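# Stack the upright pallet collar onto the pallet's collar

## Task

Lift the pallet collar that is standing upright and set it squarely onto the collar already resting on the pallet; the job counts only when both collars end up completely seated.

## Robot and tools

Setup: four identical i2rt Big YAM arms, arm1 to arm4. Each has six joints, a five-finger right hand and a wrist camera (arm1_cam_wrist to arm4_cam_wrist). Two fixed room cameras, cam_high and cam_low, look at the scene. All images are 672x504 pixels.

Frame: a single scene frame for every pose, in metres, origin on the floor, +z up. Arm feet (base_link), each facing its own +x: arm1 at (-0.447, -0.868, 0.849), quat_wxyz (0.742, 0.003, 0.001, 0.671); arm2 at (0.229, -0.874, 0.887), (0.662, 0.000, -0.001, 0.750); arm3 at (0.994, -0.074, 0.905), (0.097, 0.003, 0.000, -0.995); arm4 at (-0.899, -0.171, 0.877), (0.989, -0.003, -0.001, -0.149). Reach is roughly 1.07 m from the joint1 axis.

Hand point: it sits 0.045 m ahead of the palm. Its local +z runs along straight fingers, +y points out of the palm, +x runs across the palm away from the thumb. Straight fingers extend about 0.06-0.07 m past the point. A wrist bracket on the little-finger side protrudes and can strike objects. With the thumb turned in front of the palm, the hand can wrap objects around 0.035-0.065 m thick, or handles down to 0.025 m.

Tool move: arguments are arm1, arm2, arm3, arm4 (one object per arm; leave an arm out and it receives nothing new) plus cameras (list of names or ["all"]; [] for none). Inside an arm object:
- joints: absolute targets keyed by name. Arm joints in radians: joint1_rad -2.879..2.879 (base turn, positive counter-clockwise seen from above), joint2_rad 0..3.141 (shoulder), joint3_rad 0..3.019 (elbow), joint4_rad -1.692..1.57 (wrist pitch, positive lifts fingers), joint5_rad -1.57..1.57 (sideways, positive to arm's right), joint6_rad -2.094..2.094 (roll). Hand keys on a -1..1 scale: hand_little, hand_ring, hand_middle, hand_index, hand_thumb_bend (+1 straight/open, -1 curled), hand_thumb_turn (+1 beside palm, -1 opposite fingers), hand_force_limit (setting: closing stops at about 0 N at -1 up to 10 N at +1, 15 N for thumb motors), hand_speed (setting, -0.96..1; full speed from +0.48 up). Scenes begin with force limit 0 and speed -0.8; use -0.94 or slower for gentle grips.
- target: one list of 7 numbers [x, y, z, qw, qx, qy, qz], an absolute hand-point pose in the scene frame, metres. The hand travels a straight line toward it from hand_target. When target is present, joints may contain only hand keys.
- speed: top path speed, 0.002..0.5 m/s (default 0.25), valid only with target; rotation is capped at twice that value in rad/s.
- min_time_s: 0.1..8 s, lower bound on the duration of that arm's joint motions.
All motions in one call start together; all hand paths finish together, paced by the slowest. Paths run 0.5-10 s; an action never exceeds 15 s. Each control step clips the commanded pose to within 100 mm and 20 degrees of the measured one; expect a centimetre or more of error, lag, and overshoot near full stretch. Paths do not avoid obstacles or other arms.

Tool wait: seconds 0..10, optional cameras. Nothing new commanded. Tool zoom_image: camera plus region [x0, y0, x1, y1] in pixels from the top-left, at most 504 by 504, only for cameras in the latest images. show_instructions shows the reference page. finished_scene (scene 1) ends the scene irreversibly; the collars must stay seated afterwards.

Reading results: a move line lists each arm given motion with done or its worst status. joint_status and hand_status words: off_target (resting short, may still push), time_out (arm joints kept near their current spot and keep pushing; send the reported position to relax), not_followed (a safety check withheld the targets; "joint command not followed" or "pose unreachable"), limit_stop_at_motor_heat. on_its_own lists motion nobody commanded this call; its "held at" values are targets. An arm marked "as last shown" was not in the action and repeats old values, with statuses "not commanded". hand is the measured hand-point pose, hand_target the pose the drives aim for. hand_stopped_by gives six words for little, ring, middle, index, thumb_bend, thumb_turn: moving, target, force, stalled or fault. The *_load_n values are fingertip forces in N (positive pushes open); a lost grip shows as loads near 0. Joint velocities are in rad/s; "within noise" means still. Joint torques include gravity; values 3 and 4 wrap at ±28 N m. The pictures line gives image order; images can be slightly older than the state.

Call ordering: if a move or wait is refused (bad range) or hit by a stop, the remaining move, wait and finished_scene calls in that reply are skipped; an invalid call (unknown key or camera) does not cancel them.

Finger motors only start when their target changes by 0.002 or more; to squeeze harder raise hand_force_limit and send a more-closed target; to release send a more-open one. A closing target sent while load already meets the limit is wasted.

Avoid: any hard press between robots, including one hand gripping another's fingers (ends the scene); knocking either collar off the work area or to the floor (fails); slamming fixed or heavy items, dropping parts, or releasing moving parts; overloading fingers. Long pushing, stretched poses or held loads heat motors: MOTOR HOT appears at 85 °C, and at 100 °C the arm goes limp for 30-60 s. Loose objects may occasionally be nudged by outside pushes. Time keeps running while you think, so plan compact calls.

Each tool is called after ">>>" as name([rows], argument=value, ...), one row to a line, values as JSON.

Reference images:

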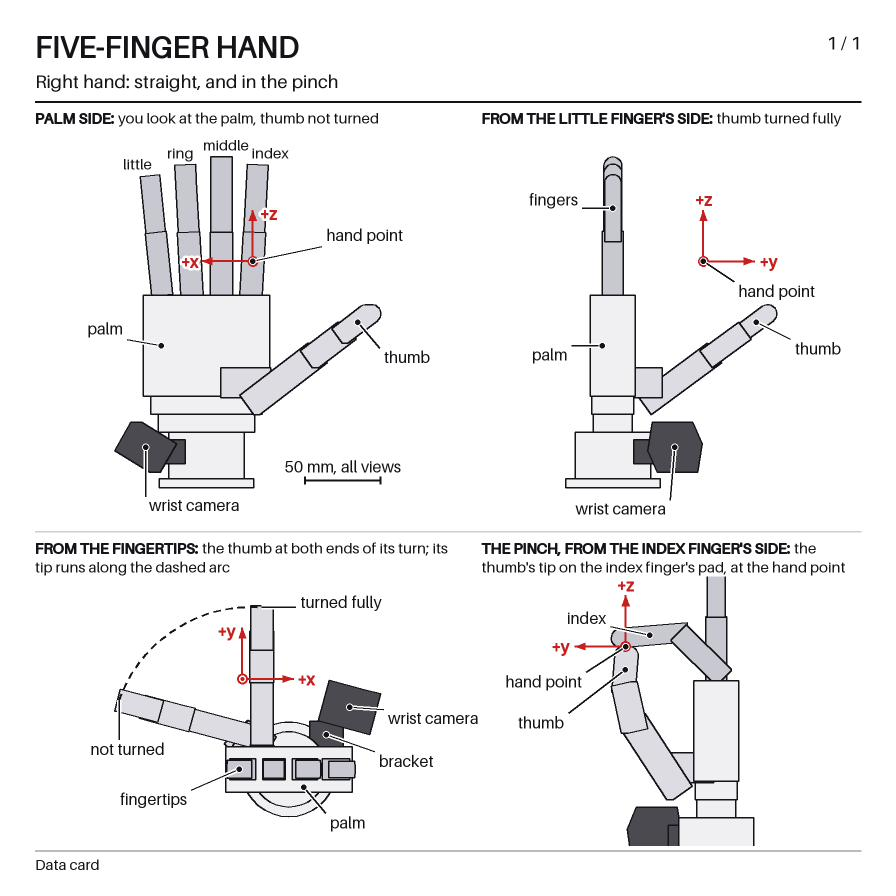

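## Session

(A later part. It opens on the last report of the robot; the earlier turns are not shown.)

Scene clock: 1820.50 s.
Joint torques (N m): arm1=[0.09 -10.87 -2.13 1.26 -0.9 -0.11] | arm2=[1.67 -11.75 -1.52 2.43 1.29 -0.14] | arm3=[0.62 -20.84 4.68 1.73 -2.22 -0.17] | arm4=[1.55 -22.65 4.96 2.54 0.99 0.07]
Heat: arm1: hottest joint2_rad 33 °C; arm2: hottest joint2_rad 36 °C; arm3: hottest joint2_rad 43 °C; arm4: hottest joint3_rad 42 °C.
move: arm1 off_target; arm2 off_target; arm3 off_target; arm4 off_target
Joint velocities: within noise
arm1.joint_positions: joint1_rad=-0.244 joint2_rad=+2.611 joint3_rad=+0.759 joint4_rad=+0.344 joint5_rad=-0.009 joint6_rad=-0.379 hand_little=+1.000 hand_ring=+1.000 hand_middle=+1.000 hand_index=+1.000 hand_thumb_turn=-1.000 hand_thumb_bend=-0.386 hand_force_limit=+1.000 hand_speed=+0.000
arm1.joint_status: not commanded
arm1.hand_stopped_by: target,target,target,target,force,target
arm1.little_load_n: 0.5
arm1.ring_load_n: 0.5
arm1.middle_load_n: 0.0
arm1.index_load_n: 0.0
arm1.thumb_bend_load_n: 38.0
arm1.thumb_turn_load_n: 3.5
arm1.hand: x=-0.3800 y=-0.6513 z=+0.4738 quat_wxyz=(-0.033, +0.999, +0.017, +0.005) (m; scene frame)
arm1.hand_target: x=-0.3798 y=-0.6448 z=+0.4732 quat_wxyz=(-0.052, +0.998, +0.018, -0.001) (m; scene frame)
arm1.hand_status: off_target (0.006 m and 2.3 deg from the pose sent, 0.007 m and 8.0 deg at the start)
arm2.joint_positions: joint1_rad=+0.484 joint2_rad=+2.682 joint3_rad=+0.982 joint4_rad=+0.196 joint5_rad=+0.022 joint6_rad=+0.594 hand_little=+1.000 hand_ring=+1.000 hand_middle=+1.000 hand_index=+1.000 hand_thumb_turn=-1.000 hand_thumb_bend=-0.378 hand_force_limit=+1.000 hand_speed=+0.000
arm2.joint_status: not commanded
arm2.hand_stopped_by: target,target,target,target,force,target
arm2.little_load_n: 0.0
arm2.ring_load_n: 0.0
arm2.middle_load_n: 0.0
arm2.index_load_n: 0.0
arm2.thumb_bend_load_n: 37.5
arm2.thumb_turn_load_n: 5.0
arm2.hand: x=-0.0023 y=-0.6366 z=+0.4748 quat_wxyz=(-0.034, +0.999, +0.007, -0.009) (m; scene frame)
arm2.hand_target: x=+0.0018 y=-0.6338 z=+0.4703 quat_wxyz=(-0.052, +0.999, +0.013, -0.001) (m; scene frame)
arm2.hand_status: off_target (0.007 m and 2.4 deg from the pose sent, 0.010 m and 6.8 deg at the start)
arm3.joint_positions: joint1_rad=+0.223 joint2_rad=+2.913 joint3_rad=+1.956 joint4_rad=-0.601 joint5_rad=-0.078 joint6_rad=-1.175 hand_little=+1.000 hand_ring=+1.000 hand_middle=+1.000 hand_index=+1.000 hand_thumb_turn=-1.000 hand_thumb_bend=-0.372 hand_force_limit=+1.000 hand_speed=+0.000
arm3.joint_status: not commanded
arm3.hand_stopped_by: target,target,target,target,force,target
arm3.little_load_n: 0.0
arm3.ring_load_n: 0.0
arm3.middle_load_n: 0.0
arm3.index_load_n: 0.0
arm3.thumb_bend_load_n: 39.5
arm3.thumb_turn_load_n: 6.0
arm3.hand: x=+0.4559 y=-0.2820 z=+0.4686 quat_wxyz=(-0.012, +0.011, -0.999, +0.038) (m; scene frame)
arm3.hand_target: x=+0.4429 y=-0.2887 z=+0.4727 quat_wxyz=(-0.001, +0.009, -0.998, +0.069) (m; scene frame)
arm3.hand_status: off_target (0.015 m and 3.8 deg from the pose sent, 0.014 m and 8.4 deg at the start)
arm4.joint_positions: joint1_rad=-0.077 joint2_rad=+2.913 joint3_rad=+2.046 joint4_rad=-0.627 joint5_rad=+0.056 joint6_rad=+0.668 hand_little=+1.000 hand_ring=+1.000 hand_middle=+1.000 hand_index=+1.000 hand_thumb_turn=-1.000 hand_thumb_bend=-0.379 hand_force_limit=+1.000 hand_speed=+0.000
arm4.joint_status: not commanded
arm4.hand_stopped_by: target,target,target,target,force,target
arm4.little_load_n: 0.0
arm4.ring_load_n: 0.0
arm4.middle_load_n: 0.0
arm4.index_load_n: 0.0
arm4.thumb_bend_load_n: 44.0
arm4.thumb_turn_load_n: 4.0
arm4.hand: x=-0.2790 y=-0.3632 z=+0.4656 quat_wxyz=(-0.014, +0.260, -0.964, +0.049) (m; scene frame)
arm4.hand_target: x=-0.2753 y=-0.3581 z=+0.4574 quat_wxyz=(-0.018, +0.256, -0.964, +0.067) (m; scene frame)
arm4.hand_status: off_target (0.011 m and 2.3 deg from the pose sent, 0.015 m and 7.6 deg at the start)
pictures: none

>>> move(arm1={"target": [-0.380, -0.645, 0.473, -0.0593, 0.99809, 0.01742, -0.00103], "speed": 0.05}, arm2={"target": [0.002, -0.634, 0.470, -0.0593, 0.99815, 0.01307, -0.00078], "speed": 0.05}, arm3={"target": [0.443, -0.289, 0.472, 0.00068, -0.0087, 0.99688, -0.07846], "speed": 0.05})

Scene clock: 1893.73 s.
Joint torques (N m): arm1=[-0.09 -10.75 -2.24 1.33 -0.9 -0.11] | arm2=[1.73 -11.69 -1.58 2.43 1.34 -0.11] | arm3=[0.09 -20.37 4.44 1.77 -2.45 -0.14] | arm4=[1.55 -22.77 4.92 2.59 0.99 0.07]
Heat: arm1: hottest joint2_rad 33 °C; arm2: hottest joint2_rad 37 °C; arm3: hottest joint2_rad 44 °C; arm4: hottest joint2_rad 43 °C.
move: arm1 off_target; arm2 off_target; arm3 off_target
Joint velocities: within noise
arm1.joint_positions: joint1_rad=-0.247 joint2_rad=+2.613 joint3_rad=+0.752 joint4_rad=+0.366 joint5_rad=-0.014 joint6_rad=-0.382 hand_little=+1.000 hand_ring=+1.000 hand_middle=+1.000 hand_index=+1.000 hand_thumb_turn=-1.000 hand_thumb_bend=-0.377 hand_force_limit=+1.000 hand_speed=+0.000
arm1.joint_status: not commanded
arm1.hand_stopped_by: target,target,target,target,force,target
arm1.little_load_n: 0.0
arm1.ring_load_n: 0.0
arm1.middle_load_n: 0.0
arm1.index_load_n: -0.5
arm1.thumb_bend_load_n: 38.0
arm1.thumb_turn_load_n: 3.5
arm1.hand: x=-0.3800 y=-0.6510 z=+0.4736 quat_wxyz=(-0.040, +0.999, +0.017, +0.004) (m; scene frame)
arm1.hand_target: x=-0.3799 y=-0.6450 z=+0.4732 quat_wxyz=(-0.059, +0.998, +0.018, -0.001) (m; scene frame)
arm1.hand_status: off_target (0.006 m and 2.3 deg from the pose sent, 0.006 m and 3.1 deg at the start)
arm2.joint_positions: joint1_rad=+0.487 joint2_rad=+2.682 joint3_rad=+0.975 joint4_rad=+0.215 joint5_rad=+0.029 joint6_rad=+0.596 hand_little=+1.000 hand_ring=+1.000 hand_middle=+1.000 hand_index=+1.000 hand_thumb_turn=-1.000 hand_thumb_bend=-0.377 hand_force_limit=+1.000 hand_speed=+0.000
arm2.joint_status: not commanded
arm2.hand_stopped_by: target,target,target,target,force,target
arm2.little_load_n: 0.0
arm2.ring_load_n: 0.0
arm2.middle_load_n: 0.0
arm2.index_load_n: 0.0
arm2.thumb_bend_load_n: 41.5
arm2.thumb_turn_load_n: 5.0
arm2.hand: x=-0.0022 y=-0.6362 z=+0.4747 quat_wxyz=(-0.041, +0.999, +0.007, -0.010) (m; scene frame)
arm2.hand_target: x=+0.0019 y=-0.6339 z=+0.4703 quat_wxyz=(-0.059, +0.998, +0.013, -0.001) (m; scene frame)
arm2.hand_status: off_target (0.007 m and 2.5 deg from the pose sent, 0.007 m and 3.2 deg at the start)
arm3.joint_positions: joint1_rad=+0.220 joint2_rad=+2.909 joint3_rad=+1.948 joint4_rad=-0.590 joint5_rad=-0.089 joint6_rad=-1.179 hand_little=+1.000 hand_ring=+1.000 hand_middle=+1.000 hand_index=+1.000 hand_thumb_turn=-1.000 hand_thumb_bend=-0.371 hand_force_limit=+1.000 hand_speed=+0.000
arm3.joint_status: not commanded
arm3.hand_stopped_by: target,target,target,target,force,target
arm3.little_load_n: 0.0
arm3.ring_load_n: 0.0
arm3.middle_load_n: 0.0
arm3.index_load_n: 0.0
arm3.thumb_bend_load_n: 44.0
arm3.thumb_turn_load_n: 6.5
arm3.hand: x=+0.4558 y=-0.2826 z=+0.4683 quat_wxyz=(-0.011, +0.012, -0.999, +0.044) (m; scene frame)
arm3.hand_target: x=+0.4429 y=-0.2888 z=+0.4727 quat_wxyz=(-0.001, +0.009, -0.997, +0.077) (m; scene frame)
arm3.hand_status: off_target (0.015 m and 4.1 deg from the pose sent, 0.015 m and 4.8 deg at the start)
arm4: as last shown
arm4.joint_positions: joint1_rad=-0.076 joint2_rad=+2.913 joint3_rad=+2.046 joint4_rad=-0.627 joint5_rad=+0.056 joint6_rad=+0.668 hand_little=+1.000 hand_ring=+1.000 hand_middle=+1.000 hand_index=+1.000 hand_thumb_turn=-1.000 hand_thumb_bend=-0.379 hand_force_limit=+1.000 hand_speed=+0.000
arm4.hand: x=-0.2789 y=-0.3630 z=+0.4656 quat_wxyz=(-0.014, +0.260, -0.964, +0.049) (m; scene frame)
arm4.hand_target: x=-0.2751 y=-0.3579 z=+0.4574 quat_wxyz=(-0.018, +0.256, -0.964, +0.067) (m; scene frame)
pictures: none

>>> move(arm1={"joints": {"joint2_rad": 2.571, "joint3_rad": 0.734, "joint4_rad": 0.396}, "min_time_s": 2.5}, arm2={"joints": {"joint2_rad": 2.638, "joint3_rad": 0.961, "joint4_rad": 0.261}, "min_time_s": 2.5}, arm3={"joints": {"joint2_rad": 2.800, "joint3_rad": 1.951, "joint4_rad": -0.569}, "min_time_s": 2.5}, arm4={"joints": {"joint2_rad": 2.8205, "joint3_rad": 2.047, "joint4_rad": -0.566}, "min_time_s": 2.5})

Scene clock: 1951.20 s.
Joint torques (N m): arm1=[-0.09 -13.98 -2.92 0.99 -0.89 -0.11] | arm2=[1.61 -15.09 -1.81 2.58 1.25 -0.11] | arm3=[0.38 -27.16 5.79 0.77 -2.26 -0.14] | arm4=[1.49 -29.74 7.06 2.55 0.86 0.07]
Heat: arm1: hottest joint2_rad 34 °C; arm2: hottest joint2_rad 37 °C; arm3: hottest joint2_rad 43 °C; arm4: hottest joint2_rad 44 °C.
move: arm1 done; arm2 done; arm3 done; arm4 done
Joint velocities: within noise
arm1.joint_positions: joint1_rad=-0.247 joint2_rad=+2.612 joint3_rad=+0.751 joint4_rad=+0.366 joint5_rad=-0.014 joint6_rad=-0.382 hand_little=+1.000 hand_ring=+1.000 hand_middle=+1.000 hand_index=+1.000 hand_thumb_turn=-1.000 hand_thumb_bend=-0.377 hand_force_limit=+1.000 hand_speed=+0.000
arm1.joint_status: all done
arm1.hand_stopped_by: target,target,target,target,force,target
arm1.little_load_n: 0.0
arm1.ring_load_n: 0.0
arm1.middle_load_n: 0.0
arm1.index_load_n: 0.0
arm1.thumb_bend_load_n: 38.5
arm1.thumb_turn_load_n: 3.0
arm1.hand: x=-0.3800 y=-0.6511 z=+0.4740 quat_wxyz=(-0.040, +0.999, +0.017, +0.004) (m; scene frame)
arm1.hand_target: x=-0.3756 y=-0.6338 z=+0.4842 quat_wxyz=(-0.069, +0.997, +0.018, +0.003) (m; scene frame)
arm1.hand_status: not commanded
arm2.joint_positions: joint1_rad=+0.488 joint2_rad=+2.680 joint3_rad=+0.971 joint4_rad=+0.223 joint5_rad=+0.030 joint6_rad=+0.597 hand_little=+1.000 hand_ring=+1.000 hand_middle=+1.000 hand_index=+1.000 hand_thumb_turn=-1.000 hand_thumb_bend=-0.377 hand_force_limit=+1.000 hand_speed=+0.000
arm2.joint_status: all done
arm2.hand_stopped_by: target,target,target,target,force,target
arm2.little_load_n: 0.5
arm2.ring_load_n: 0.0
arm2.middle_load_n: 0.0
arm2.index_load_n: 0.0
arm2.thumb_bend_load_n: 43.0
arm2.thumb_turn_load_n: 5.5
arm2.hand: x=-0.0025 y=-0.6356 z=+0.4752 quat_wxyz=(-0.044, +0.999, +0.007, -0.011) (m; scene frame)
arm2.hand_target: x=-0.0138 y=-0.6119 z=+0.4874 quat_wxyz=(-0.082, +0.996, +0.012, -0.017) (m; scene frame)
arm2.hand_status: not commanded
arm3.joint_positions: joint1_rad=+0.219 joint2_rad=+2.902 joint3_rad=+1.941 joint4_rad=-0.581 joint5_rad=-0.093 joint6_rad=-1.179 hand_little=+1.000 hand_ring=+1.000 hand_middle=+1.000 hand_index=+1.000 hand_thumb_turn=-1.000 hand_thumb_bend=-0.363 hand_force_limit=+1.000 hand_speed=+0.000
arm3.joint_status: all done
arm3.hand_stopped_by: target,target,target,target,force,target
arm3.little_load_n: 0.0
arm3.ring_load_n: 0.0
arm3.middle_load_n: 0.0
arm3.index_load_n: 0.0
arm3.thumb_bend_load_n: 44.0
arm3.thumb_turn_load_n: 6.0
arm3.hand: x=+0.4537 y=-0.2837 z=+0.4706 quat_wxyz=(-0.008, +0.012, -0.999, +0.048) (m; scene frame)
arm3.hand_target: x=+0.3952 y=-0.3087 z=+0.5312 quat_wxyz=(+0.041, +0.012, -0.995, +0.094) (m; scene frame)
arm3.hand_status: not commanded
arm4.joint_positions: joint1_rad=-0.076 joint2_rad=+2.902 joint3_rad=+2.036 joint4_rad=-0.611 joint5_rad=+0.060 joint6_rad=+0.668 hand_little=+1.000 hand_ring=+1.000 hand_middle=+1.000 hand_index=+1.000 hand_thumb_turn=-1.000 hand_thumb_bend=-0.373 hand_force_limit=+1.000 hand_speed=+0.000
arm4.joint_status: all done
arm4.hand_stopped_by: target,target,target,target,force,target
arm4.little_load_n: 0.0
arm4.ring_load_n: 0.0
arm4.middle_load_n: 0.0
arm4.index_load_n: 0.0
arm4.thumb_bend_load_n: 46.0
arm4.thumb_turn_load_n: 4.0
arm4.hand: x=-0.2748 y=-0.3651 z=+0.4699 quat_wxyz=(-0.020, +0.260, -0.964, +0.055) (m; scene frame)
arm4.hand_target: x=-0.2157 y=-0.3799 z=+0.5264 quat_wxyz=(-0.070, +0.252, -0.960, +0.103) (m; scene frame)
arm4.hand_status: not commanded
pictures: none

>>> move(arm1={"joints": {"joint2_rad": 2.563, "joint3_rad": 0.717, "joint4_rad": 0.397}, "min_time_s": 2.5}, arm2={"joints": {"joint2_rad": 2.6145, "joint3_rad": 0.9565, "joint4_rad": 0.260}, "min_time_s": 2.5}, arm3={"joints": {"joint2_rad": 2.765, "joint3_rad": 1.989, "joint4_rad": -0.567}, "min_time_s": 2.5}, arm4={"joints": {"joint2_rad": 2.768, "joint3_rad": 2.102, "joint4_rad": -0.5675}, "min_time_s": 2.5}, cameras=["cam_low"])

Scene clock: 1970.93 s.
Joint torques (N m): arm1=[0.03 -14.51 -4.05 0.9 -0.88 -0.1] | arm2=[1.61 -16.85 -2.07 2.56 1.16 -0.13] | arm3=[0.44 -29.22 9.33 0.95 -2.25 -0.16] | arm4=[1.49 -33.67 11.44 2.45 0.8 0.07]
Heat: arm1: hottest joint2_rad 35 °C; arm2: hottest joint2_rad 36 °C; arm3: hottest joint2_rad 49 °C; arm4: hottest joint2_rad 47 °C.
move: arm1 done; arm2 done; arm3 done; arm4 done
Joint velocities: within noise
arm1.joint_positions: joint1_rad=-0.248 joint2_rad=+2.611 joint3_rad=+0.748 joint4_rad=+0.370 joint5_rad=-0.015 joint6_rad=-0.383 hand_little=+1.000 hand_ring=+1.000 hand_middle=+1.000 hand_index=+1.000 hand_thumb_turn=-1.000 hand_thumb_bend=-0.375 hand_force_limit=+1.000 hand_speed=+0.000
arm1.joint_status: all done
arm1.hand_stopped_by: target,target,target,target,force,target
arm1.little_load_n: 0.0
arm1.ring_load_n: 0.0
arm1.middle_load_n: 0.0
arm1.index_load_n: 0.0
arm1.thumb_bend_load_n: 38.0
arm1.thumb_turn_load_n: 3.5
arm1.hand: x=-0.3800 y=-0.6513 z=+0.4745 quat_wxyz=(-0.041, +0.999, +0.017, +0.004) (m; scene frame)
arm1.hand_target: x=-0.3779 y=-0.6398 z=+0.4882 quat_wxyz=(-0.066, +0.998, +0.018, +0.002) (m; scene frame)
arm1.hand_status: not commanded
arm2.joint_positions: joint1_rad=+0.489 joint2_rad=+2.678 joint3_rad=+0.970 joint4_rad=+0.224 joint5_rad=+0.033 joint6_rad=+0.597 hand_little=+1.000 hand_ring=+1.000 hand_middle=+1.000 hand_index=+1.000 hand_thumb_turn=-1.000 hand_thumb_bend=-0.377 hand_force_limit=+1.000 hand_speed=+0.000
arm2.joint_status: all done
arm2.hand_stopped_by: target,target,target,target,force,target
arm2.little_load_n: 0.0
arm2.ring_load_n: 0.0
arm2.middle_load_n: 0.0
arm2.index_load_n: 0.0
arm2.thumb_bend_load_n: 43.5
arm2.thumb_turn_load_n: 6.0
arm2.hand: x=-0.0026 y=-0.6350 z=+0.4758 quat_wxyz=(-0.045, +0.999, +0.007, -0.010) (m; scene frame)
arm2.hand_target: x=-0.0192 y=-0.6042 z=+0.4956 quat_wxyz=(-0.089, +0.996, +0.012, -0.022) (m; scene frame)
arm2.hand_status: not commanded
arm3.joint_positions: joint1_rad=+0.219 joint2_rad=+2.900 joint3_rad=+1.941 joint4_rad=-0.580 joint5_rad=-0.094 joint6_rad=-1.180 hand_little=+1.000 hand_ring=+1.000 hand_middle=+1.000 hand_index=+1.000 hand_thumb_turn=-1.000 hand_thumb_bend=-0.362 hand_force_limit=+1.000 hand_speed=+0.000
arm3.joint_status: all done
arm3.hand_stopped_by: target,target,target,target,force,target
arm3.little_load_n: 0.0
arm3.ring_load_n: 0.0
arm3.middle_load_n: 0.0
arm3.index_load_n: 0.0
arm3.thumb_bend_load_n: 44.5
arm3.thumb_turn_load_n: 5.5
arm3.hand: x=+0.4526 y=-0.2842 z=+0.4716 quat_wxyz=(-0.007, +0.012, -0.999, +0.049) (m; scene frame)
arm3.hand_target: x=+0.3595 y=-0.3239 z=+0.5636 quat_wxyz=(+0.075, +0.015, -0.991, +0.108) (m; scene frame)
arm3.hand_status: not commanded
arm4.joint_positions: joint1_rad=-0.075 joint2_rad=+2.897 joint3_rad=+2.036 joint4_rad=-0.611 joint5_rad=+0.062 joint6_rad=+0.668 hand_little=+1.000 hand_ring=+1.000 hand_middle=+1.000 hand_index=+1.000 hand_thumb_turn=-1.000 hand_thumb_bend=-0.370 hand_force_limit=+1.000 hand_speed=+0.000
arm4.joint_status: all done
arm4.hand_stopped_by: target,target,target,target,force,target
arm4.little_load_n: 0.0
arm4.ring_load_n: 0.0
arm4.middle_load_n: 0.0
arm4.index_load_n: 0.0
arm4.thumb_bend_load_n: 46.0
arm4.thumb_turn_load_n: 5.0
arm4.hand: x=-0.2724 y=-0.3662 z=+0.4727 quat_wxyz=(-0.021, +0.260, -0.964, +0.057) (m; scene frame)
arm4.hand_target: x=-0.1666 y=-0.3979 z=+0.5831 quat_wxyz=(-0.113, +0.248, -0.953, +0.134) (m; scene frame)
arm4.hand_status: not commanded
pictures: cam_low

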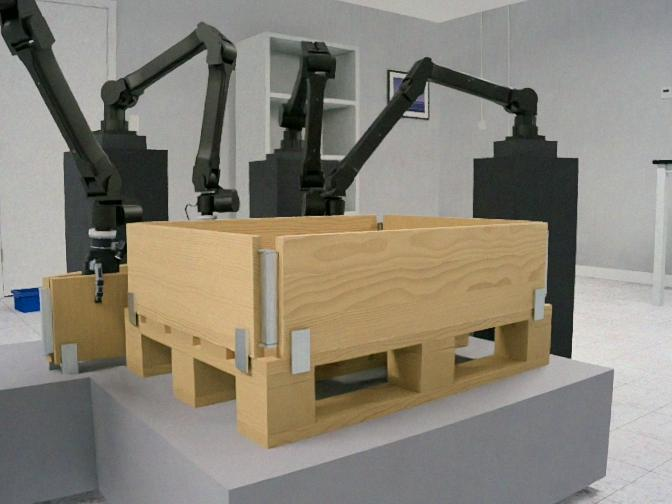

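>>> wait(seconds=0.3, cameras=["arm1_cam_wrist", "arm2_cam_wrist", "arm3_cam_wrist", "arm4_cam_wrist"])

Scene clock: 1976.47 s.
Joint torques (N m): arm1=[0.09 -14.56 -4.07 0.92 -0.88 -0.11] | arm2=[1.44 -17.08 -2.11 2.51 1.16 -0.13] | arm3=[0.21 -29.51 9.36 0.81 -2.23 -0.15] | arm4=[1.49 -33.61 11.44 2.45 0.8 0.07]
Heat: arm1: hottest joint2_rad 35 °C; arm2: hottest joint2_rad 38 °C; arm3: hottest joint2_rad 48 °C; arm4: hottest joint2_rad 49 °C.
Joint velocities: within noise
arm1.joint_positions: joint1_rad=-0.248 joint2_rad=+2.611 joint3_rad=+0.748 joint4_rad=+0.370 joint5_rad=-0.015 joint6_rad=-0.383 hand_little=+1.000 hand_ring=+1.000 hand_middle=+1.000 hand_index=+1.000 hand_thumb_turn=-1.000 hand_thumb_bend=-0.375 hand_force_limit=+1.000 hand_speed=+0.000
arm1.joint_status: all done
arm1.hand_stopped_by: target,target,target,target,force,target
arm1.little_load_n: 0.0
arm1.ring_load_n: 0.0
arm1.middle_load_n: 0.0
arm1.index_load_n: 0.0
arm1.thumb_bend_load_n: 38.0
arm1.thumb_turn_load_n: 3.5
arm1.hand: x=-0.3800 y=-0.6513 z=+0.4745 quat_wxyz=(-0.041, +0.999, +0.017, +0.004) (m; scene frame)
arm1.hand_target: x=-0.3779 y=-0.6398 z=+0.4882 quat_wxyz=(-0.066, +0.998, +0.018, +0.002) (m; scene frame)
arm1.hand_status: not commanded
arm2.joint_positions: joint1_rad=+0.489 joint2_rad=+2.678 joint3_rad=+0.970 joint4_rad=+0.224 joint5_rad=+0.033 joint6_rad=+0.597 hand_little=+1.000 hand_ring=+1.000 hand_middle=+1.000 hand_index=+1.000 hand_thumb_turn=-1.000 hand_thumb_bend=-0.377 hand_force_limit=+1.000 hand_speed=+0.000
arm2.joint_status: all done
arm2.hand_stopped_by: target,target,target,target,force,target
arm2.little_load_n: 0.0
arm2.ring_load_n: 0.0
arm2.middle_load_n: 0.0
arm2.index_load_n: 0.0
arm2.thumb_bend_load_n: 44.0
arm2.thumb_turn_load_n: 5.5
arm2.hand: x=-0.0026 y=-0.6350 z=+0.4758 quat_wxyz=(-0.045, +0.999, +0.007, -0.010) (m; scene frame)
arm2.hand_target: x=-0.0192 y=-0.6042 z=+0.4956 quat_wxyz=(-0.089, +0.996, +0.012, -0.022) (m; scene frame)
arm2.hand_status: not commanded
arm3.joint_positions: joint1_rad=+0.219 joint2_rad=+2.900 joint3_rad=+1.941 joint4_rad=-0.580 joint5_rad=-0.094 joint6_rad=-1.180 hand_little=+1.000 hand_ring=+1.000 hand_middle=+1.000 hand_index=+1.000 hand_thumb_turn=-1.000 hand_thumb_bend=-0.362 hand_force_limit=+1.000 hand_speed=+0.000
arm3.joint_status: all done
arm3.hand_stopped_by: target,target,target,target,force,target
arm3.little_load_n: 0.0
arm3.ring_load_n: 0.0
arm3.middle_load_n: 0.0
arm3.index_load_n: 0.0
arm3.thumb_bend_load_n: 44.0
arm3.thumb_turn_load_n: 5.5
arm3.hand: x=+0.4526 y=-0.2842 z=+0.4716 quat_wxyz=(-0.007, +0.012, -0.999, +0.049) (m; scene frame)
arm3.hand_target: x=+0.3595 y=-0.3239 z=+0.5636 quat_wxyz=(+0.075, +0.015, -0.991, +0.108) (m; scene frame)
arm3.hand_status: not commanded
arm4.joint_positions: joint1_rad=-0.075 joint2_rad=+2.897 joint3_rad=+2.036 joint4_rad=-0.611 joint5_rad=+0.062 joint6_rad=+0.668 hand_little=+1.000 hand_ring=+1.000 hand_middle=+1.000 hand_index=+1.000 hand_thumb_turn=-1.000 hand_thumb_bend=-0.370 hand_force_limit=+1.000 hand_speed=+0.000
arm4.joint_status: all done
arm4.hand_stopped_by: target,target,target,target,force,target
arm4.little_load_n: 0.0
arm4.ring_load_n: 0.0
arm4.middle_load_n: 0.0
arm4.index_load_n: 0.0
arm4.thumb_bend_load_n: 46.0
arm4.thumb_turn_load_n: 5.0
arm4.hand: x=-0.2724 y=-0.3662 z=+0.4727 quat_wxyz=(-0.021, +0.260, -0.964, +0.057) (m; scene frame)
arm4.hand_target: x=-0.1666 y=-0.3979 z=+0.5831 quat_wxyz=(-0.113, +0.248, -0.953, +0.134) (m; scene frame)
arm4.hand_status: not commanded
wait: 0.30 s; at rest from the start
pictures: arm1_cam_wrist, arm2_cam_wrist, arm3_cam_wrist, arm4_cam_wrist
camera_calibration:
arm1_cam_wrist: T_world_to_cam=[[0.314468, -0.942174, -0.115839, -0.437612], [-0.79469, -0.328038, 0.510744, -0.764986], [-0.519209, -0.0685563, -0.851893, 0.281934], [0, 0, 0, 1]] pos_world=[-0.323929, -0.643923, 0.580197]
arm2_cam_wrist: T_world_to_cam=[[0.326872, -0.943397, -0.0561859, -0.580644], [-0.80356, -0.308729, 0.508899, -0.442461], [-0.49744, -0.121196, -0.858991, 0.447004], [0, 0, 0, 1]] pos_world=[0.0566106, -0.630203, 0.576516]
arm3_cam_wrist: T_world_to_cam=[[-0.256808, 0.961944, -0.0933441, 0.434035], [0.802859, 0.266105, 0.533485, -0.54465], [0.538022, 0.062061, -0.840643, 0.290326], [0, 0, 0, 1]] pos_world=[0.392538, -0.290601, 0.575137]
arm4_cam_wrist: T_world_to_cam=[[-0.716248, 0.687027, -0.122402, 0.109817], [0.557574, 0.668881, 0.49164, 0.162112], [0.419643, 0.283888, -0.862153, 0.746264], [0, 0, 0, 1]] pos_world=[-0.324897, -0.395736, 0.577135]

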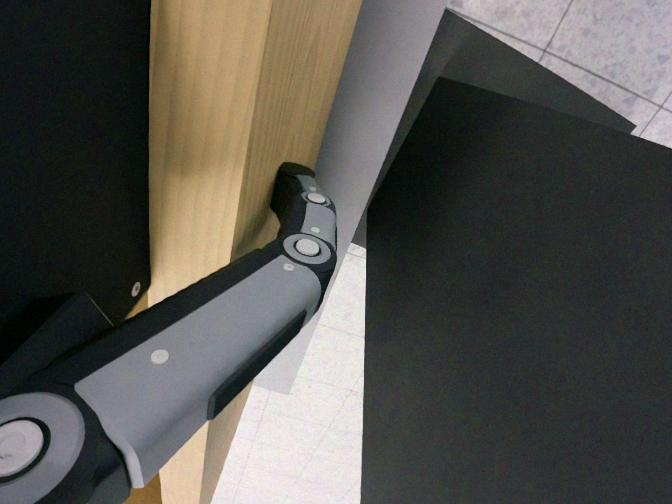

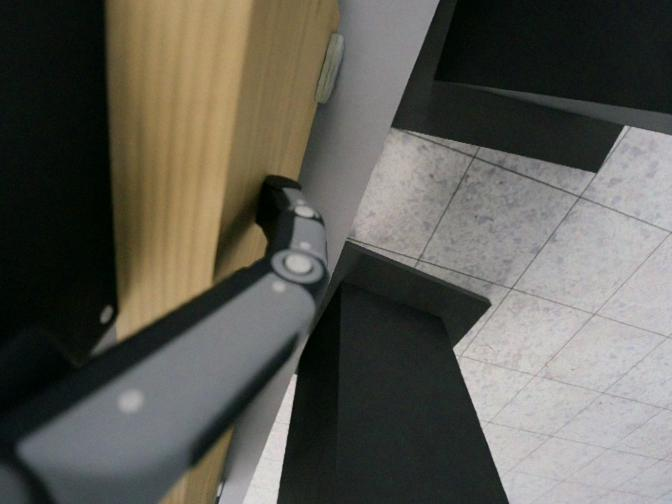

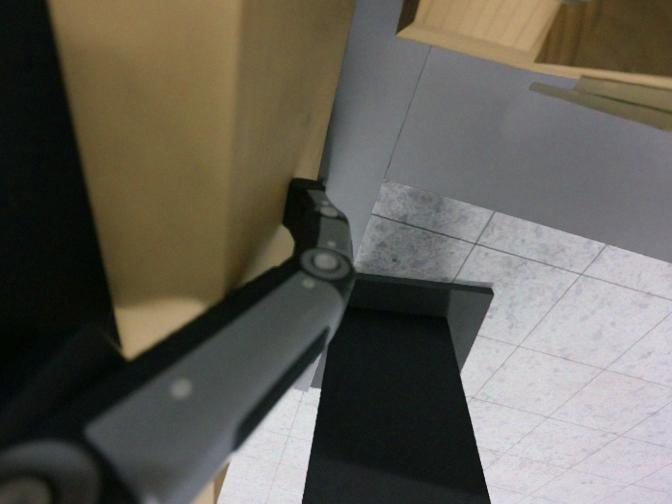

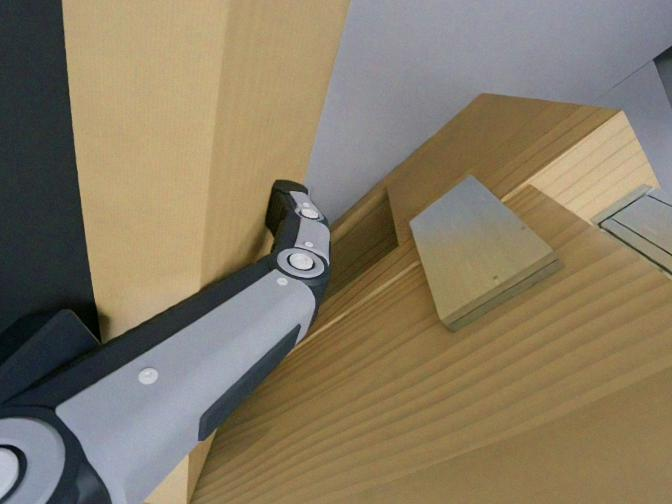

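>>> move(arm1={"joints": {"joint2_rad": 2.432, "joint3_rad": 0.647, "joint4_rad": 0.342}, "min_time_s": 3.5}, arm2={"joints": {"joint2_rad": 2.499, "joint3_rad": 0.884, "joint4_rad": 0.222}, "min_time_s": 3.5}, arm3={"joints": {"joint2_rad": 2.661, "joint3_rad": 1.8945, "joint4_rad": -0.579}, "min_time_s": 3.5}, arm4={"joints": {"joint2_rad": 2.661, "joint3_rad": 2.006, "joint4_rad": -0.579}, "min_time_s": 3.5}, cameras=["arm1_cam_wrist", "arm2_cam_wrist", "arm3_cam_wrist", "arm4_cam_wrist", "cam_low"])

Scene clock: 2004.27 s.
Joint torques (N m): arm1=[0.15 -15.85 -3.99 0.09 -0.86 -0.06] | arm2=[1.49 -17.49 -1.51 1.47 0.84 -0.12] | arm3=[0.44 -31.38 7.73 0.31 -2 -0.1] | arm4=[1.38 -36.01 9.44 1.94 0.55 0.07]
Heat: arm1: hottest joint2_rad 35 °C; arm2: hottest joint2_rad 41 °C; arm3: hottest joint2_rad 48 °C; arm4: hottest joint2_rad 53 °C.
move: arm1 done; arm2 done; arm3 time_out; arm4 time_out
Joint velocities: within noise
arm1.joint_positions: joint1_rad=-0.250 joint2_rad=+2.501 joint3_rad=+0.680 joint4_rad=+0.338 joint5_rad=-0.015 joint6_rad=-0.386 hand_little=+1.000 hand_ring=+1.000 hand_middle=+1.000 hand_index=+1.000 hand_thumb_turn=-1.000 hand_thumb_bend=-0.361 hand_force_limit=+1.000 hand_speed=+0.000
arm1.joint_status: all done
arm1.hand_stopped_by: target,target,target,target,force,target
arm1.little_load_n: 0.0
arm1.ring_load_n: 0.0
arm1.middle_load_n: 0.0
arm1.index_load_n: 0.0
arm1.thumb_bend_load_n: 38.0
arm1.thumb_turn_load_n: 3.0
arm1.hand: x=-0.3788 y=-0.6502 z=+0.5084 quat_wxyz=(-0.046, +0.999, +0.018, +0.006) (m; scene frame)
arm1.hand_target: x=-0.3773 y=-0.6387 z=+0.5274 quat_wxyz=(-0.068, +0.998, +0.018, +0.003) (m; scene frame)
arm1.hand_status: not commanded
arm2.joint_positions: joint1_rad=+0.490 joint2_rad=+2.576 joint3_rad=+0.893 joint4_rad=+0.213 joint5_rad=+0.042 joint6_rad=+0.597 hand_little=+1.000 hand_ring=+1.000 hand_middle=+1.000 hand_index=+1.000 hand_thumb_turn=-1.000 hand_thumb_bend=-0.357 hand_force_limit=+1.000 hand_speed=+0.000
arm2.joint_status: all done
arm2.hand_stopped_by: target,target,target,target,force,target
arm2.little_load_n: 0.0
arm2.ring_load_n: 0.0
arm2.middle_load_n: 0.0
arm2.index_load_n: 0.0
arm2.thumb_bend_load_n: 44.0
arm2.thumb_turn_load_n: 5.0
arm2.hand: x=-0.0019 y=-0.6335 z=+0.5113 quat_wxyz=(-0.054, +0.998, +0.007, -0.011) (m; scene frame)
arm2.hand_target: x=-0.0195 y=-0.6041 z=+0.5354 quat_wxyz=(-0.092, +0.995, +0.012, -0.023) (m; scene frame)
arm2.hand_status: not commanded
arm3.joint_positions: joint1_rad=+0.216 joint2_rad=+2.820 joint3_rad=+1.864 joint4_rad=-0.580 joint5_rad=-0.100 joint6_rad=-1.185 hand_little=+1.000 hand_ring=+1.000 hand_middle=+1.000 hand_index=+1.000 hand_thumb_turn=-1.000 hand_thumb_bend=-0.361 hand_force_limit=+1.000 hand_speed=+0.000
arm3.joint_status: joint2_rad time_out (moved -0.080 of -0.239); the others done
arm3.hand_stopped_by: target,target,target,target,force,target
arm3.little_load_n: 0.0
arm3.ring_load_n: 0.0
arm3.middle_load_n: 0.0
arm3.index_load_n: 0.0
arm3.thumb_bend_load_n: 42.0
arm3.thumb_turn_load_n: 5.5
arm3.on_its_own: joint2_rad reads +2.820 and still pushes toward +2.661 since a time_out; joint5_rad reads -0.100 and still pushes toward -0.142 since a time_out
arm3.hand: x=+0.4533 y=-0.2830 z=+0.5026 quat_wxyz=(-0.006, +0.013, -0.999, +0.052) (m; scene frame)
arm3.hand_target: x=+0.3669 y=-0.3207 z=+0.6048 quat_wxyz=(+0.074, +0.015, -0.991, +0.108) (m; scene frame)
arm3.hand_status: not commanded
arm4.joint_positions: joint1_rad=-0.075 joint2_rad=+2.819 joint3_rad=+1.965 joint4_rad=-0.610 joint5_rad=+0.069 joint6_rad=+0.668 hand_little=+1.000 hand_ring=+1.000 hand_middle=+1.000 hand_index=+1.000 hand_thumb_turn=-1.000 hand_thumb_bend=-0.370 hand_force_limit=+1.000 hand_speed=+0.000
arm4.joint_status: joint2_rad time_out (moved -0.078 of -0.236); the others done
arm4.hand_stopped_by: target,target,target,target,force,target
arm4.little_load_n: 0.0
arm4.ring_load_n: 0.0
arm4.middle_load_n: -0.5
arm4.index_load_n: 0.0
arm4.thumb_bend_load_n: 44.5
arm4.thumb_turn_load_n: 4.5
arm4.on_its_own: joint2_rad reads +2.819 and still pushes toward +2.661 since a time_out
arm4.hand: x=-0.2717 y=-0.3675 z=+0.5040 quat_wxyz=(-0.023, +0.259, -0.963, +0.062) (m; scene frame)
arm4.hand_target: x=-0.1739 y=-0.3951 z=+0.6261 quat_wxyz=(-0.113, +0.248, -0.953, +0.134) (m; scene frame)
arm4.hand_status: not commanded
pictures: arm1_cam_wrist, arm2_cam_wrist, arm3_cam_wrist, arm4_cam_wrist, cam_low
camera_calibration:
arm1_cam_wrist: T_world_to_cam=[[0.316263, -0.940544, -0.123914, -0.427173], [-0.795987, -0.334151, 0.504726, -0.782353], [-0.516123, -0.0609919, -0.85434, 0.318924], [0, 0, 0, 1]] pos_world=[-0.32304, -0.643747, 0.61441]
arm2_cam_wrist: T_world_to_cam=[[0.326736, -0.942302, -0.0728681, -0.568242], [-0.802829, -0.317403, 0.504698, -0.462887], [-0.498707, -0.106403, -0.860215, 0.487999], [0, 0, 0, 1]] pos_world=[0.0574148, -0.630453, 0.611995]
arm3_cam_wrist: T_world_to_cam=[[-0.259611, 0.96063, -0.0989532, 0.439625], [0.802747, 0.271627, 0.530864, -0.559116], [0.536842, 0.0583838, -0.84166, 0.315955], [0, 0, 0, 1]] pos_world=[0.393342, -0.288893, 0.606243]
arm4_cam_wrist: T_world_to_cam=[[-0.71541, 0.686047, -0.132395, 0.119995], [0.55532, 0.673294, 0.488154, 0.150006], [0.424037, 0.275709, -0.862657, 0.771768], [0, 0, 0, 1]] pos_world=[-0.324714, -0.396104, 0.608432]

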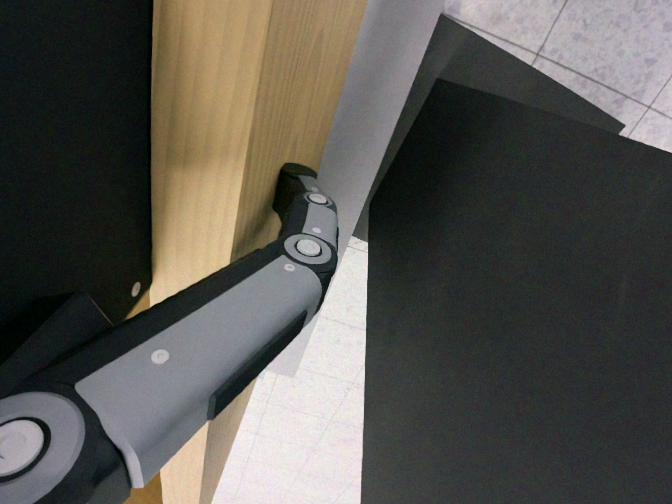

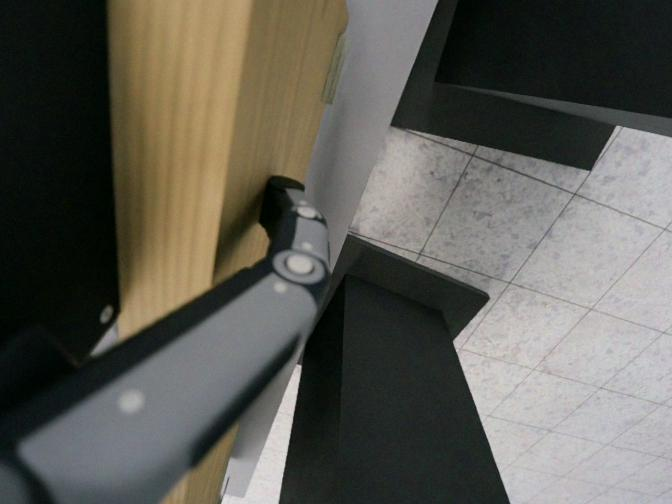

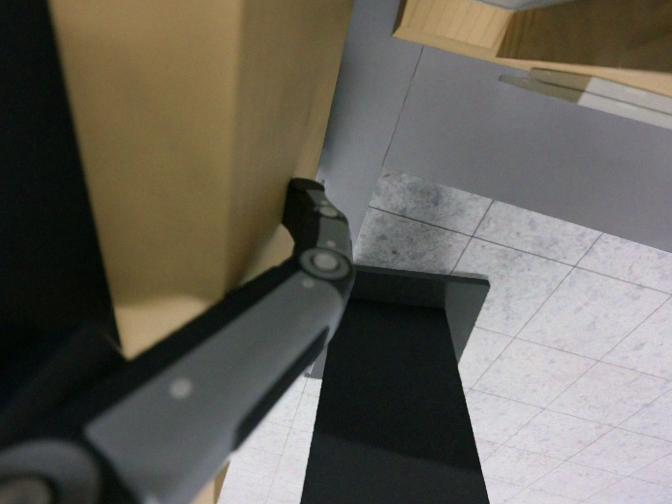

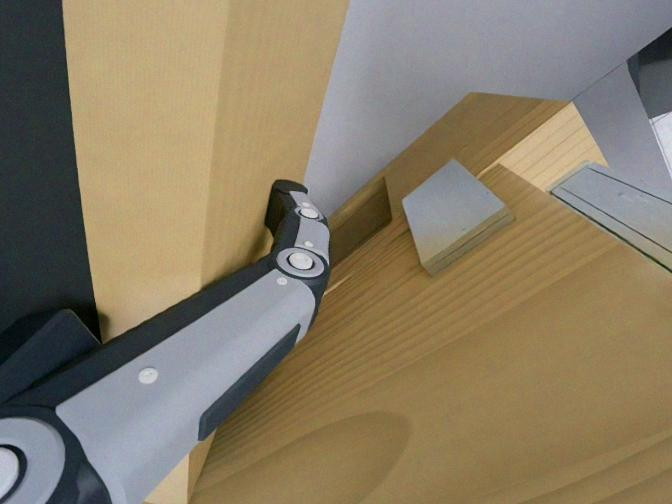

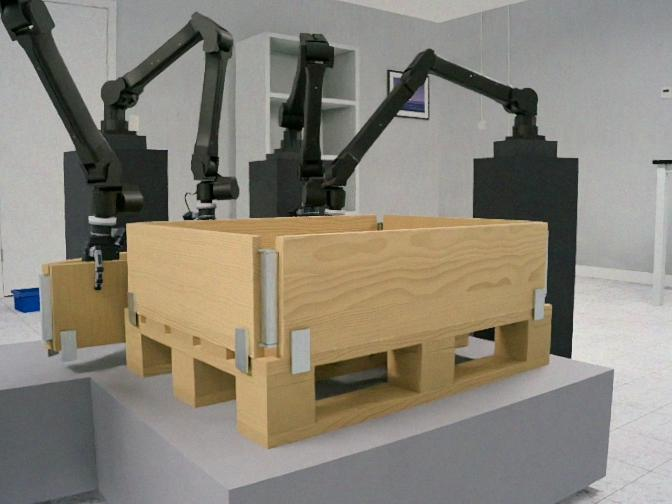

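>>> move(arm1={"joints": {"joint2_rad": 2.1325, "joint3_rad": 0.5436, "joint4_rad": 0.168}, "min_time_s": 6}, arm2={"joints": {"joint2_rad": 2.2427, "joint3_rad": 0.7738, "joint4_rad": 0.094}, "min_time_s": 6}, arm3={"joints": {"joint2_rad": 2.4623, "joint3_rad": 1.779, "joint4_rad": -0.638}, "min_time_s": 6}, arm4={"joints": {"joint2_rad": 2.480, "joint3_rad": 1.896, "joint4_rad": -0.640}, "min_time_s": 6}, cameras=["arm1_cam_wrist", "arm2_cam_wrist", "arm3_cam_wrist", "arm4_cam_wrist", "cam_low"])

Scene clock: 2034.07 s.
Joint torques (N m): arm1=[0.32 -15.27 -1.24 0.12 -0.82 -0.05] | arm2=[1.38 -16.85 0.32 1.51 0.85 -0.12] | arm3=[0.38 -31.91 9.47 0.43 -1.91 -0.09] | arm4=[1.44 -36.01 10.61 1.74 0.44 0.07]
Heat: arm1: hottest joint2_rad 36 °C; arm2: hottest joint2_rad 41 °C; arm3: hottest joint2_rad 52 °C; arm4: hottest joint2_rad 54 °C.
move: arm1 done; arm2 done; arm3 time_out; arm4 time_out
Joint velocities: within noise
arm1.joint_positions: joint1_rad=-0.250 joint2_rad=+2.206 joint3_rad=+0.558 joint4_rad=+0.164 joint5_rad=-0.016 joint6_rad=-0.388 hand_little=+1.000 hand_ring=+1.000 hand_middle=+1.000 hand_index=+1.000 hand_thumb_turn=-1.000 hand_thumb_bend=-0.358 hand_force_limit=+1.000 hand_speed=+0.000
arm1.joint_status: all done
arm1.hand_stopped_by: target,target,target,target,force,target
arm1.little_load_n: 0.0
arm1.ring_load_n: 0.0
arm1.middle_load_n: 0.0
arm1.index_load_n: 0.0
arm1.thumb_bend_load_n: 38.5
arm1.thumb_turn_load_n: 3.0
arm1.hand: x=-0.3784 y=-0.6504 z=+0.5903 quat_wxyz=(-0.046, +0.999, +0.019, +0.006) (m; scene frame)
arm1.hand_target: x=-0.3740 y=-0.6314 z=+0.6072 quat_wxyz=(-0.078, +0.997, +0.018, +0.007) (m; scene frame)
arm1.hand_status: not commanded
arm2.joint_positions: joint1_rad=+0.490 joint2_rad=+2.321 joint3_rad=+0.772 joint4_rad=+0.083 joint5_rad=+0.041 joint6_rad=+0.597 hand_little=+1.000 hand_ring=+1.000 hand_middle=+1.000 hand_index=+1.000 hand_thumb_turn=-1.000 hand_thumb_bend=-0.355 hand_force_limit=+1.000 hand_speed=+0.000
arm2.joint_status: all done
arm2.hand_stopped_by: target,target,target,target,force,target
arm2.little_load_n: 0.0
arm2.ring_load_n: 0.0
arm2.middle_load_n: 0.0
arm2.index_load_n: 0.0
arm2.thumb_bend_load_n: 44.0
arm2.thumb_turn_load_n: 5.5
arm2.hand: x=-0.0041 y=-0.6308 z=+0.5939 quat_wxyz=(-0.055, +0.998, +0.007, -0.012) (m; scene frame)
arm2.hand_target: x=-0.0228 y=-0.5997 z=+0.6187 quat_wxyz=(-0.099, +0.995, +0.011, -0.028) (m; scene frame)
arm2.hand_status: not commanded
arm3.joint_positions: joint1_rad=+0.216 joint2_rad=+2.635 joint3_rad=+1.734 joint4_rad=-0.641 joint5_rad=-0.102 joint6_rad=-1.186 hand_little=+1.000 hand_ring=+1.000 hand_middle=+1.000 hand_index=+1.000 hand_thumb_turn=-1.000 hand_thumb_bend=-0.361 hand_force_limit=+1.000 hand_speed=+0.000
arm3.joint_status: joint2_rad time_out (moved -0.185 of -0.358); the others done
arm3.hand_stopped_by: target,target,target,target,force,target
arm3.little_load_n: 0.0
arm3.ring_load_n: 0.0
arm3.middle_load_n: 0.0
arm3.index_load_n: 0.0
arm3.thumb_bend_load_n: 39.0
arm3.thumb_turn_load_n: 3.5
arm3.on_its_own: joint2_rad reads +2.635 and still pushes toward +2.462 since a time_out; joint5_rad reads -0.102 and still pushes toward -0.142 since a time_out
arm3.hand: x=+0.4543 y=-0.2828 z=+0.5844 quat_wxyz=(-0.009, +0.013, -0.999, +0.052) (m; scene frame)
arm3.hand_target: x=+0.3681 y=-0.3201 z=+0.6993 quat_wxyz=(+0.085, +0.016, -0.990, +0.112) (m; scene frame)
arm3.hand_status: not commanded
arm4.joint_positions: joint1_rad=-0.075 joint2_rad=+2.641 joint3_rad=+1.845 joint4_rad=-0.667 joint5_rad=+0.072 joint6_rad=+0.668 hand_little=+1.000 hand_ring=+1.000 hand_middle=+1.000 hand_index=+1.000 hand_thumb_turn=-1.000 hand_thumb_bend=-0.370 hand_force_limit=+1.000 hand_speed=+0.000
arm4.joint_status: joint2_rad time_out (moved -0.178 of -0.339); the others done
arm4.hand_stopped_by: target,target,target,target,force,target
arm4.little_load_n: 0.0
arm4.ring_load_n: 0.0
arm4.middle_load_n: 0.0
arm4.index_load_n: 0.0
arm4.thumb_bend_load_n: 43.0
arm4.thumb_turn_load_n: 4.5
arm4.on_its_own: joint2_rad reads +2.641 and still pushes toward +2.480 since a time_out
arm4.hand: x=-0.2715 y=-0.3676 z=+0.5852 quat_wxyz=(-0.022, +0.260, -0.963, +0.064) (m; scene frame)
arm4.hand_target: x=-0.1820 y=-0.3914 z=+0.7128 quat_wxyz=(-0.117, +0.248, -0.952, +0.136) (m; scene frame)
arm4.hand_status: not commanded
pictures: arm1_cam_wrist, arm2_cam_wrist, arm3_cam_wrist, arm4_cam_wrist, cam_low
camera_calibration:
arm1_cam_wrist: T_world_to_cam=[[0.317947, -0.939966, -0.123991, -0.416287], [-0.794728, -0.335538, 0.505787, -0.82458], [-0.517026, -0.062275, -0.853701, 0.387446], [0, 0, 0, 1]] pos_world=[-0.32264, -0.643846, 0.69621]
arm2_cam_wrist: T_world_to_cam=[[0.326653, -0.942111, -0.0756625, -0.557164], [-0.801776, -0.318602, 0.505615, -0.506779], [-0.500452, -0.104496, -0.859435, 0.558984], [0, 0, 0, 1]] pos_world=[0.0554208, -0.62796, 0.694488]
arm3_cam_wrist: T_world_to_cam=[[-0.259465, 0.960562, -0.0999915, 0.448357], [0.799433, 0.271716, 0.535796, -0.604846], [0.541834, 0.0590838, -0.838406, 0.380266], [0, 0, 0, 1]] pos_world=[0.393826, -0.288796, 0.687723]
arm4_cam_wrist: T_world_to_cam=[[-0.715485, 0.685587, -0.134359, 0.131992], [0.555554, 0.674947, 0.485598, 0.112452], [0.423605, 0.272794, -0.863795, 0.841298], [0, 0, 0, 1]] pos_world=[-0.324412, -0.395893, 0.689837]

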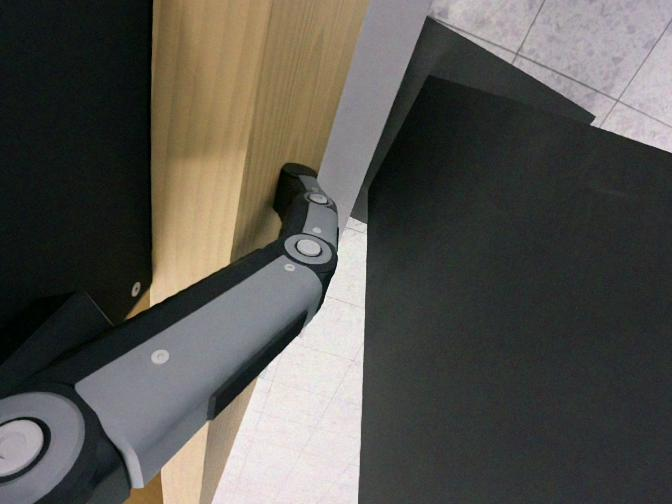

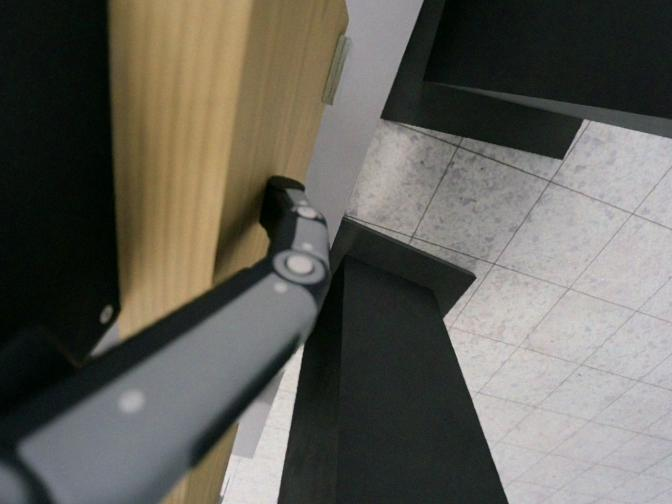

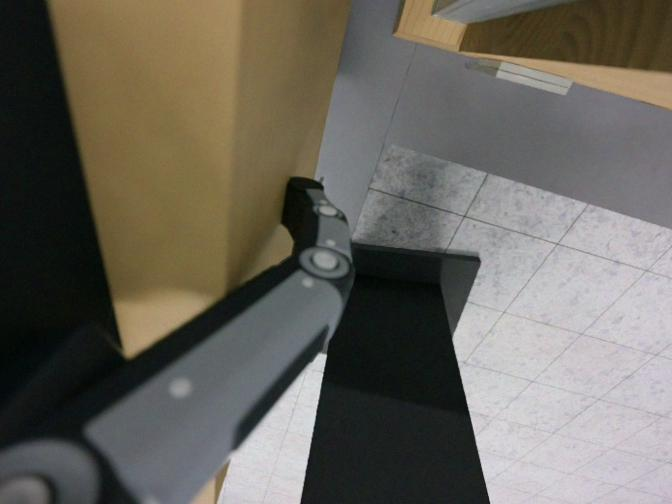

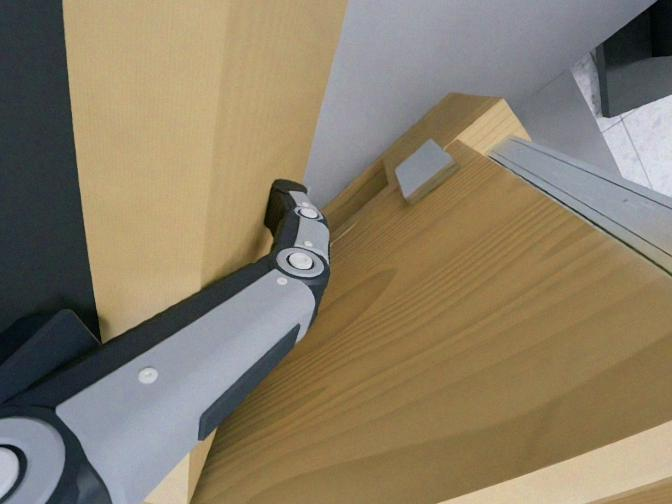

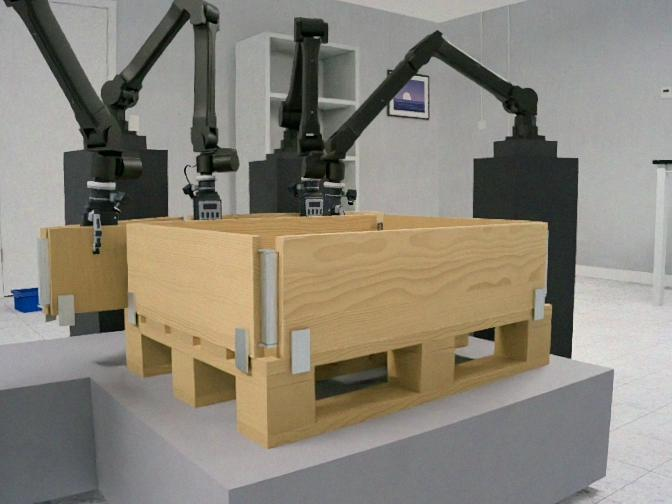

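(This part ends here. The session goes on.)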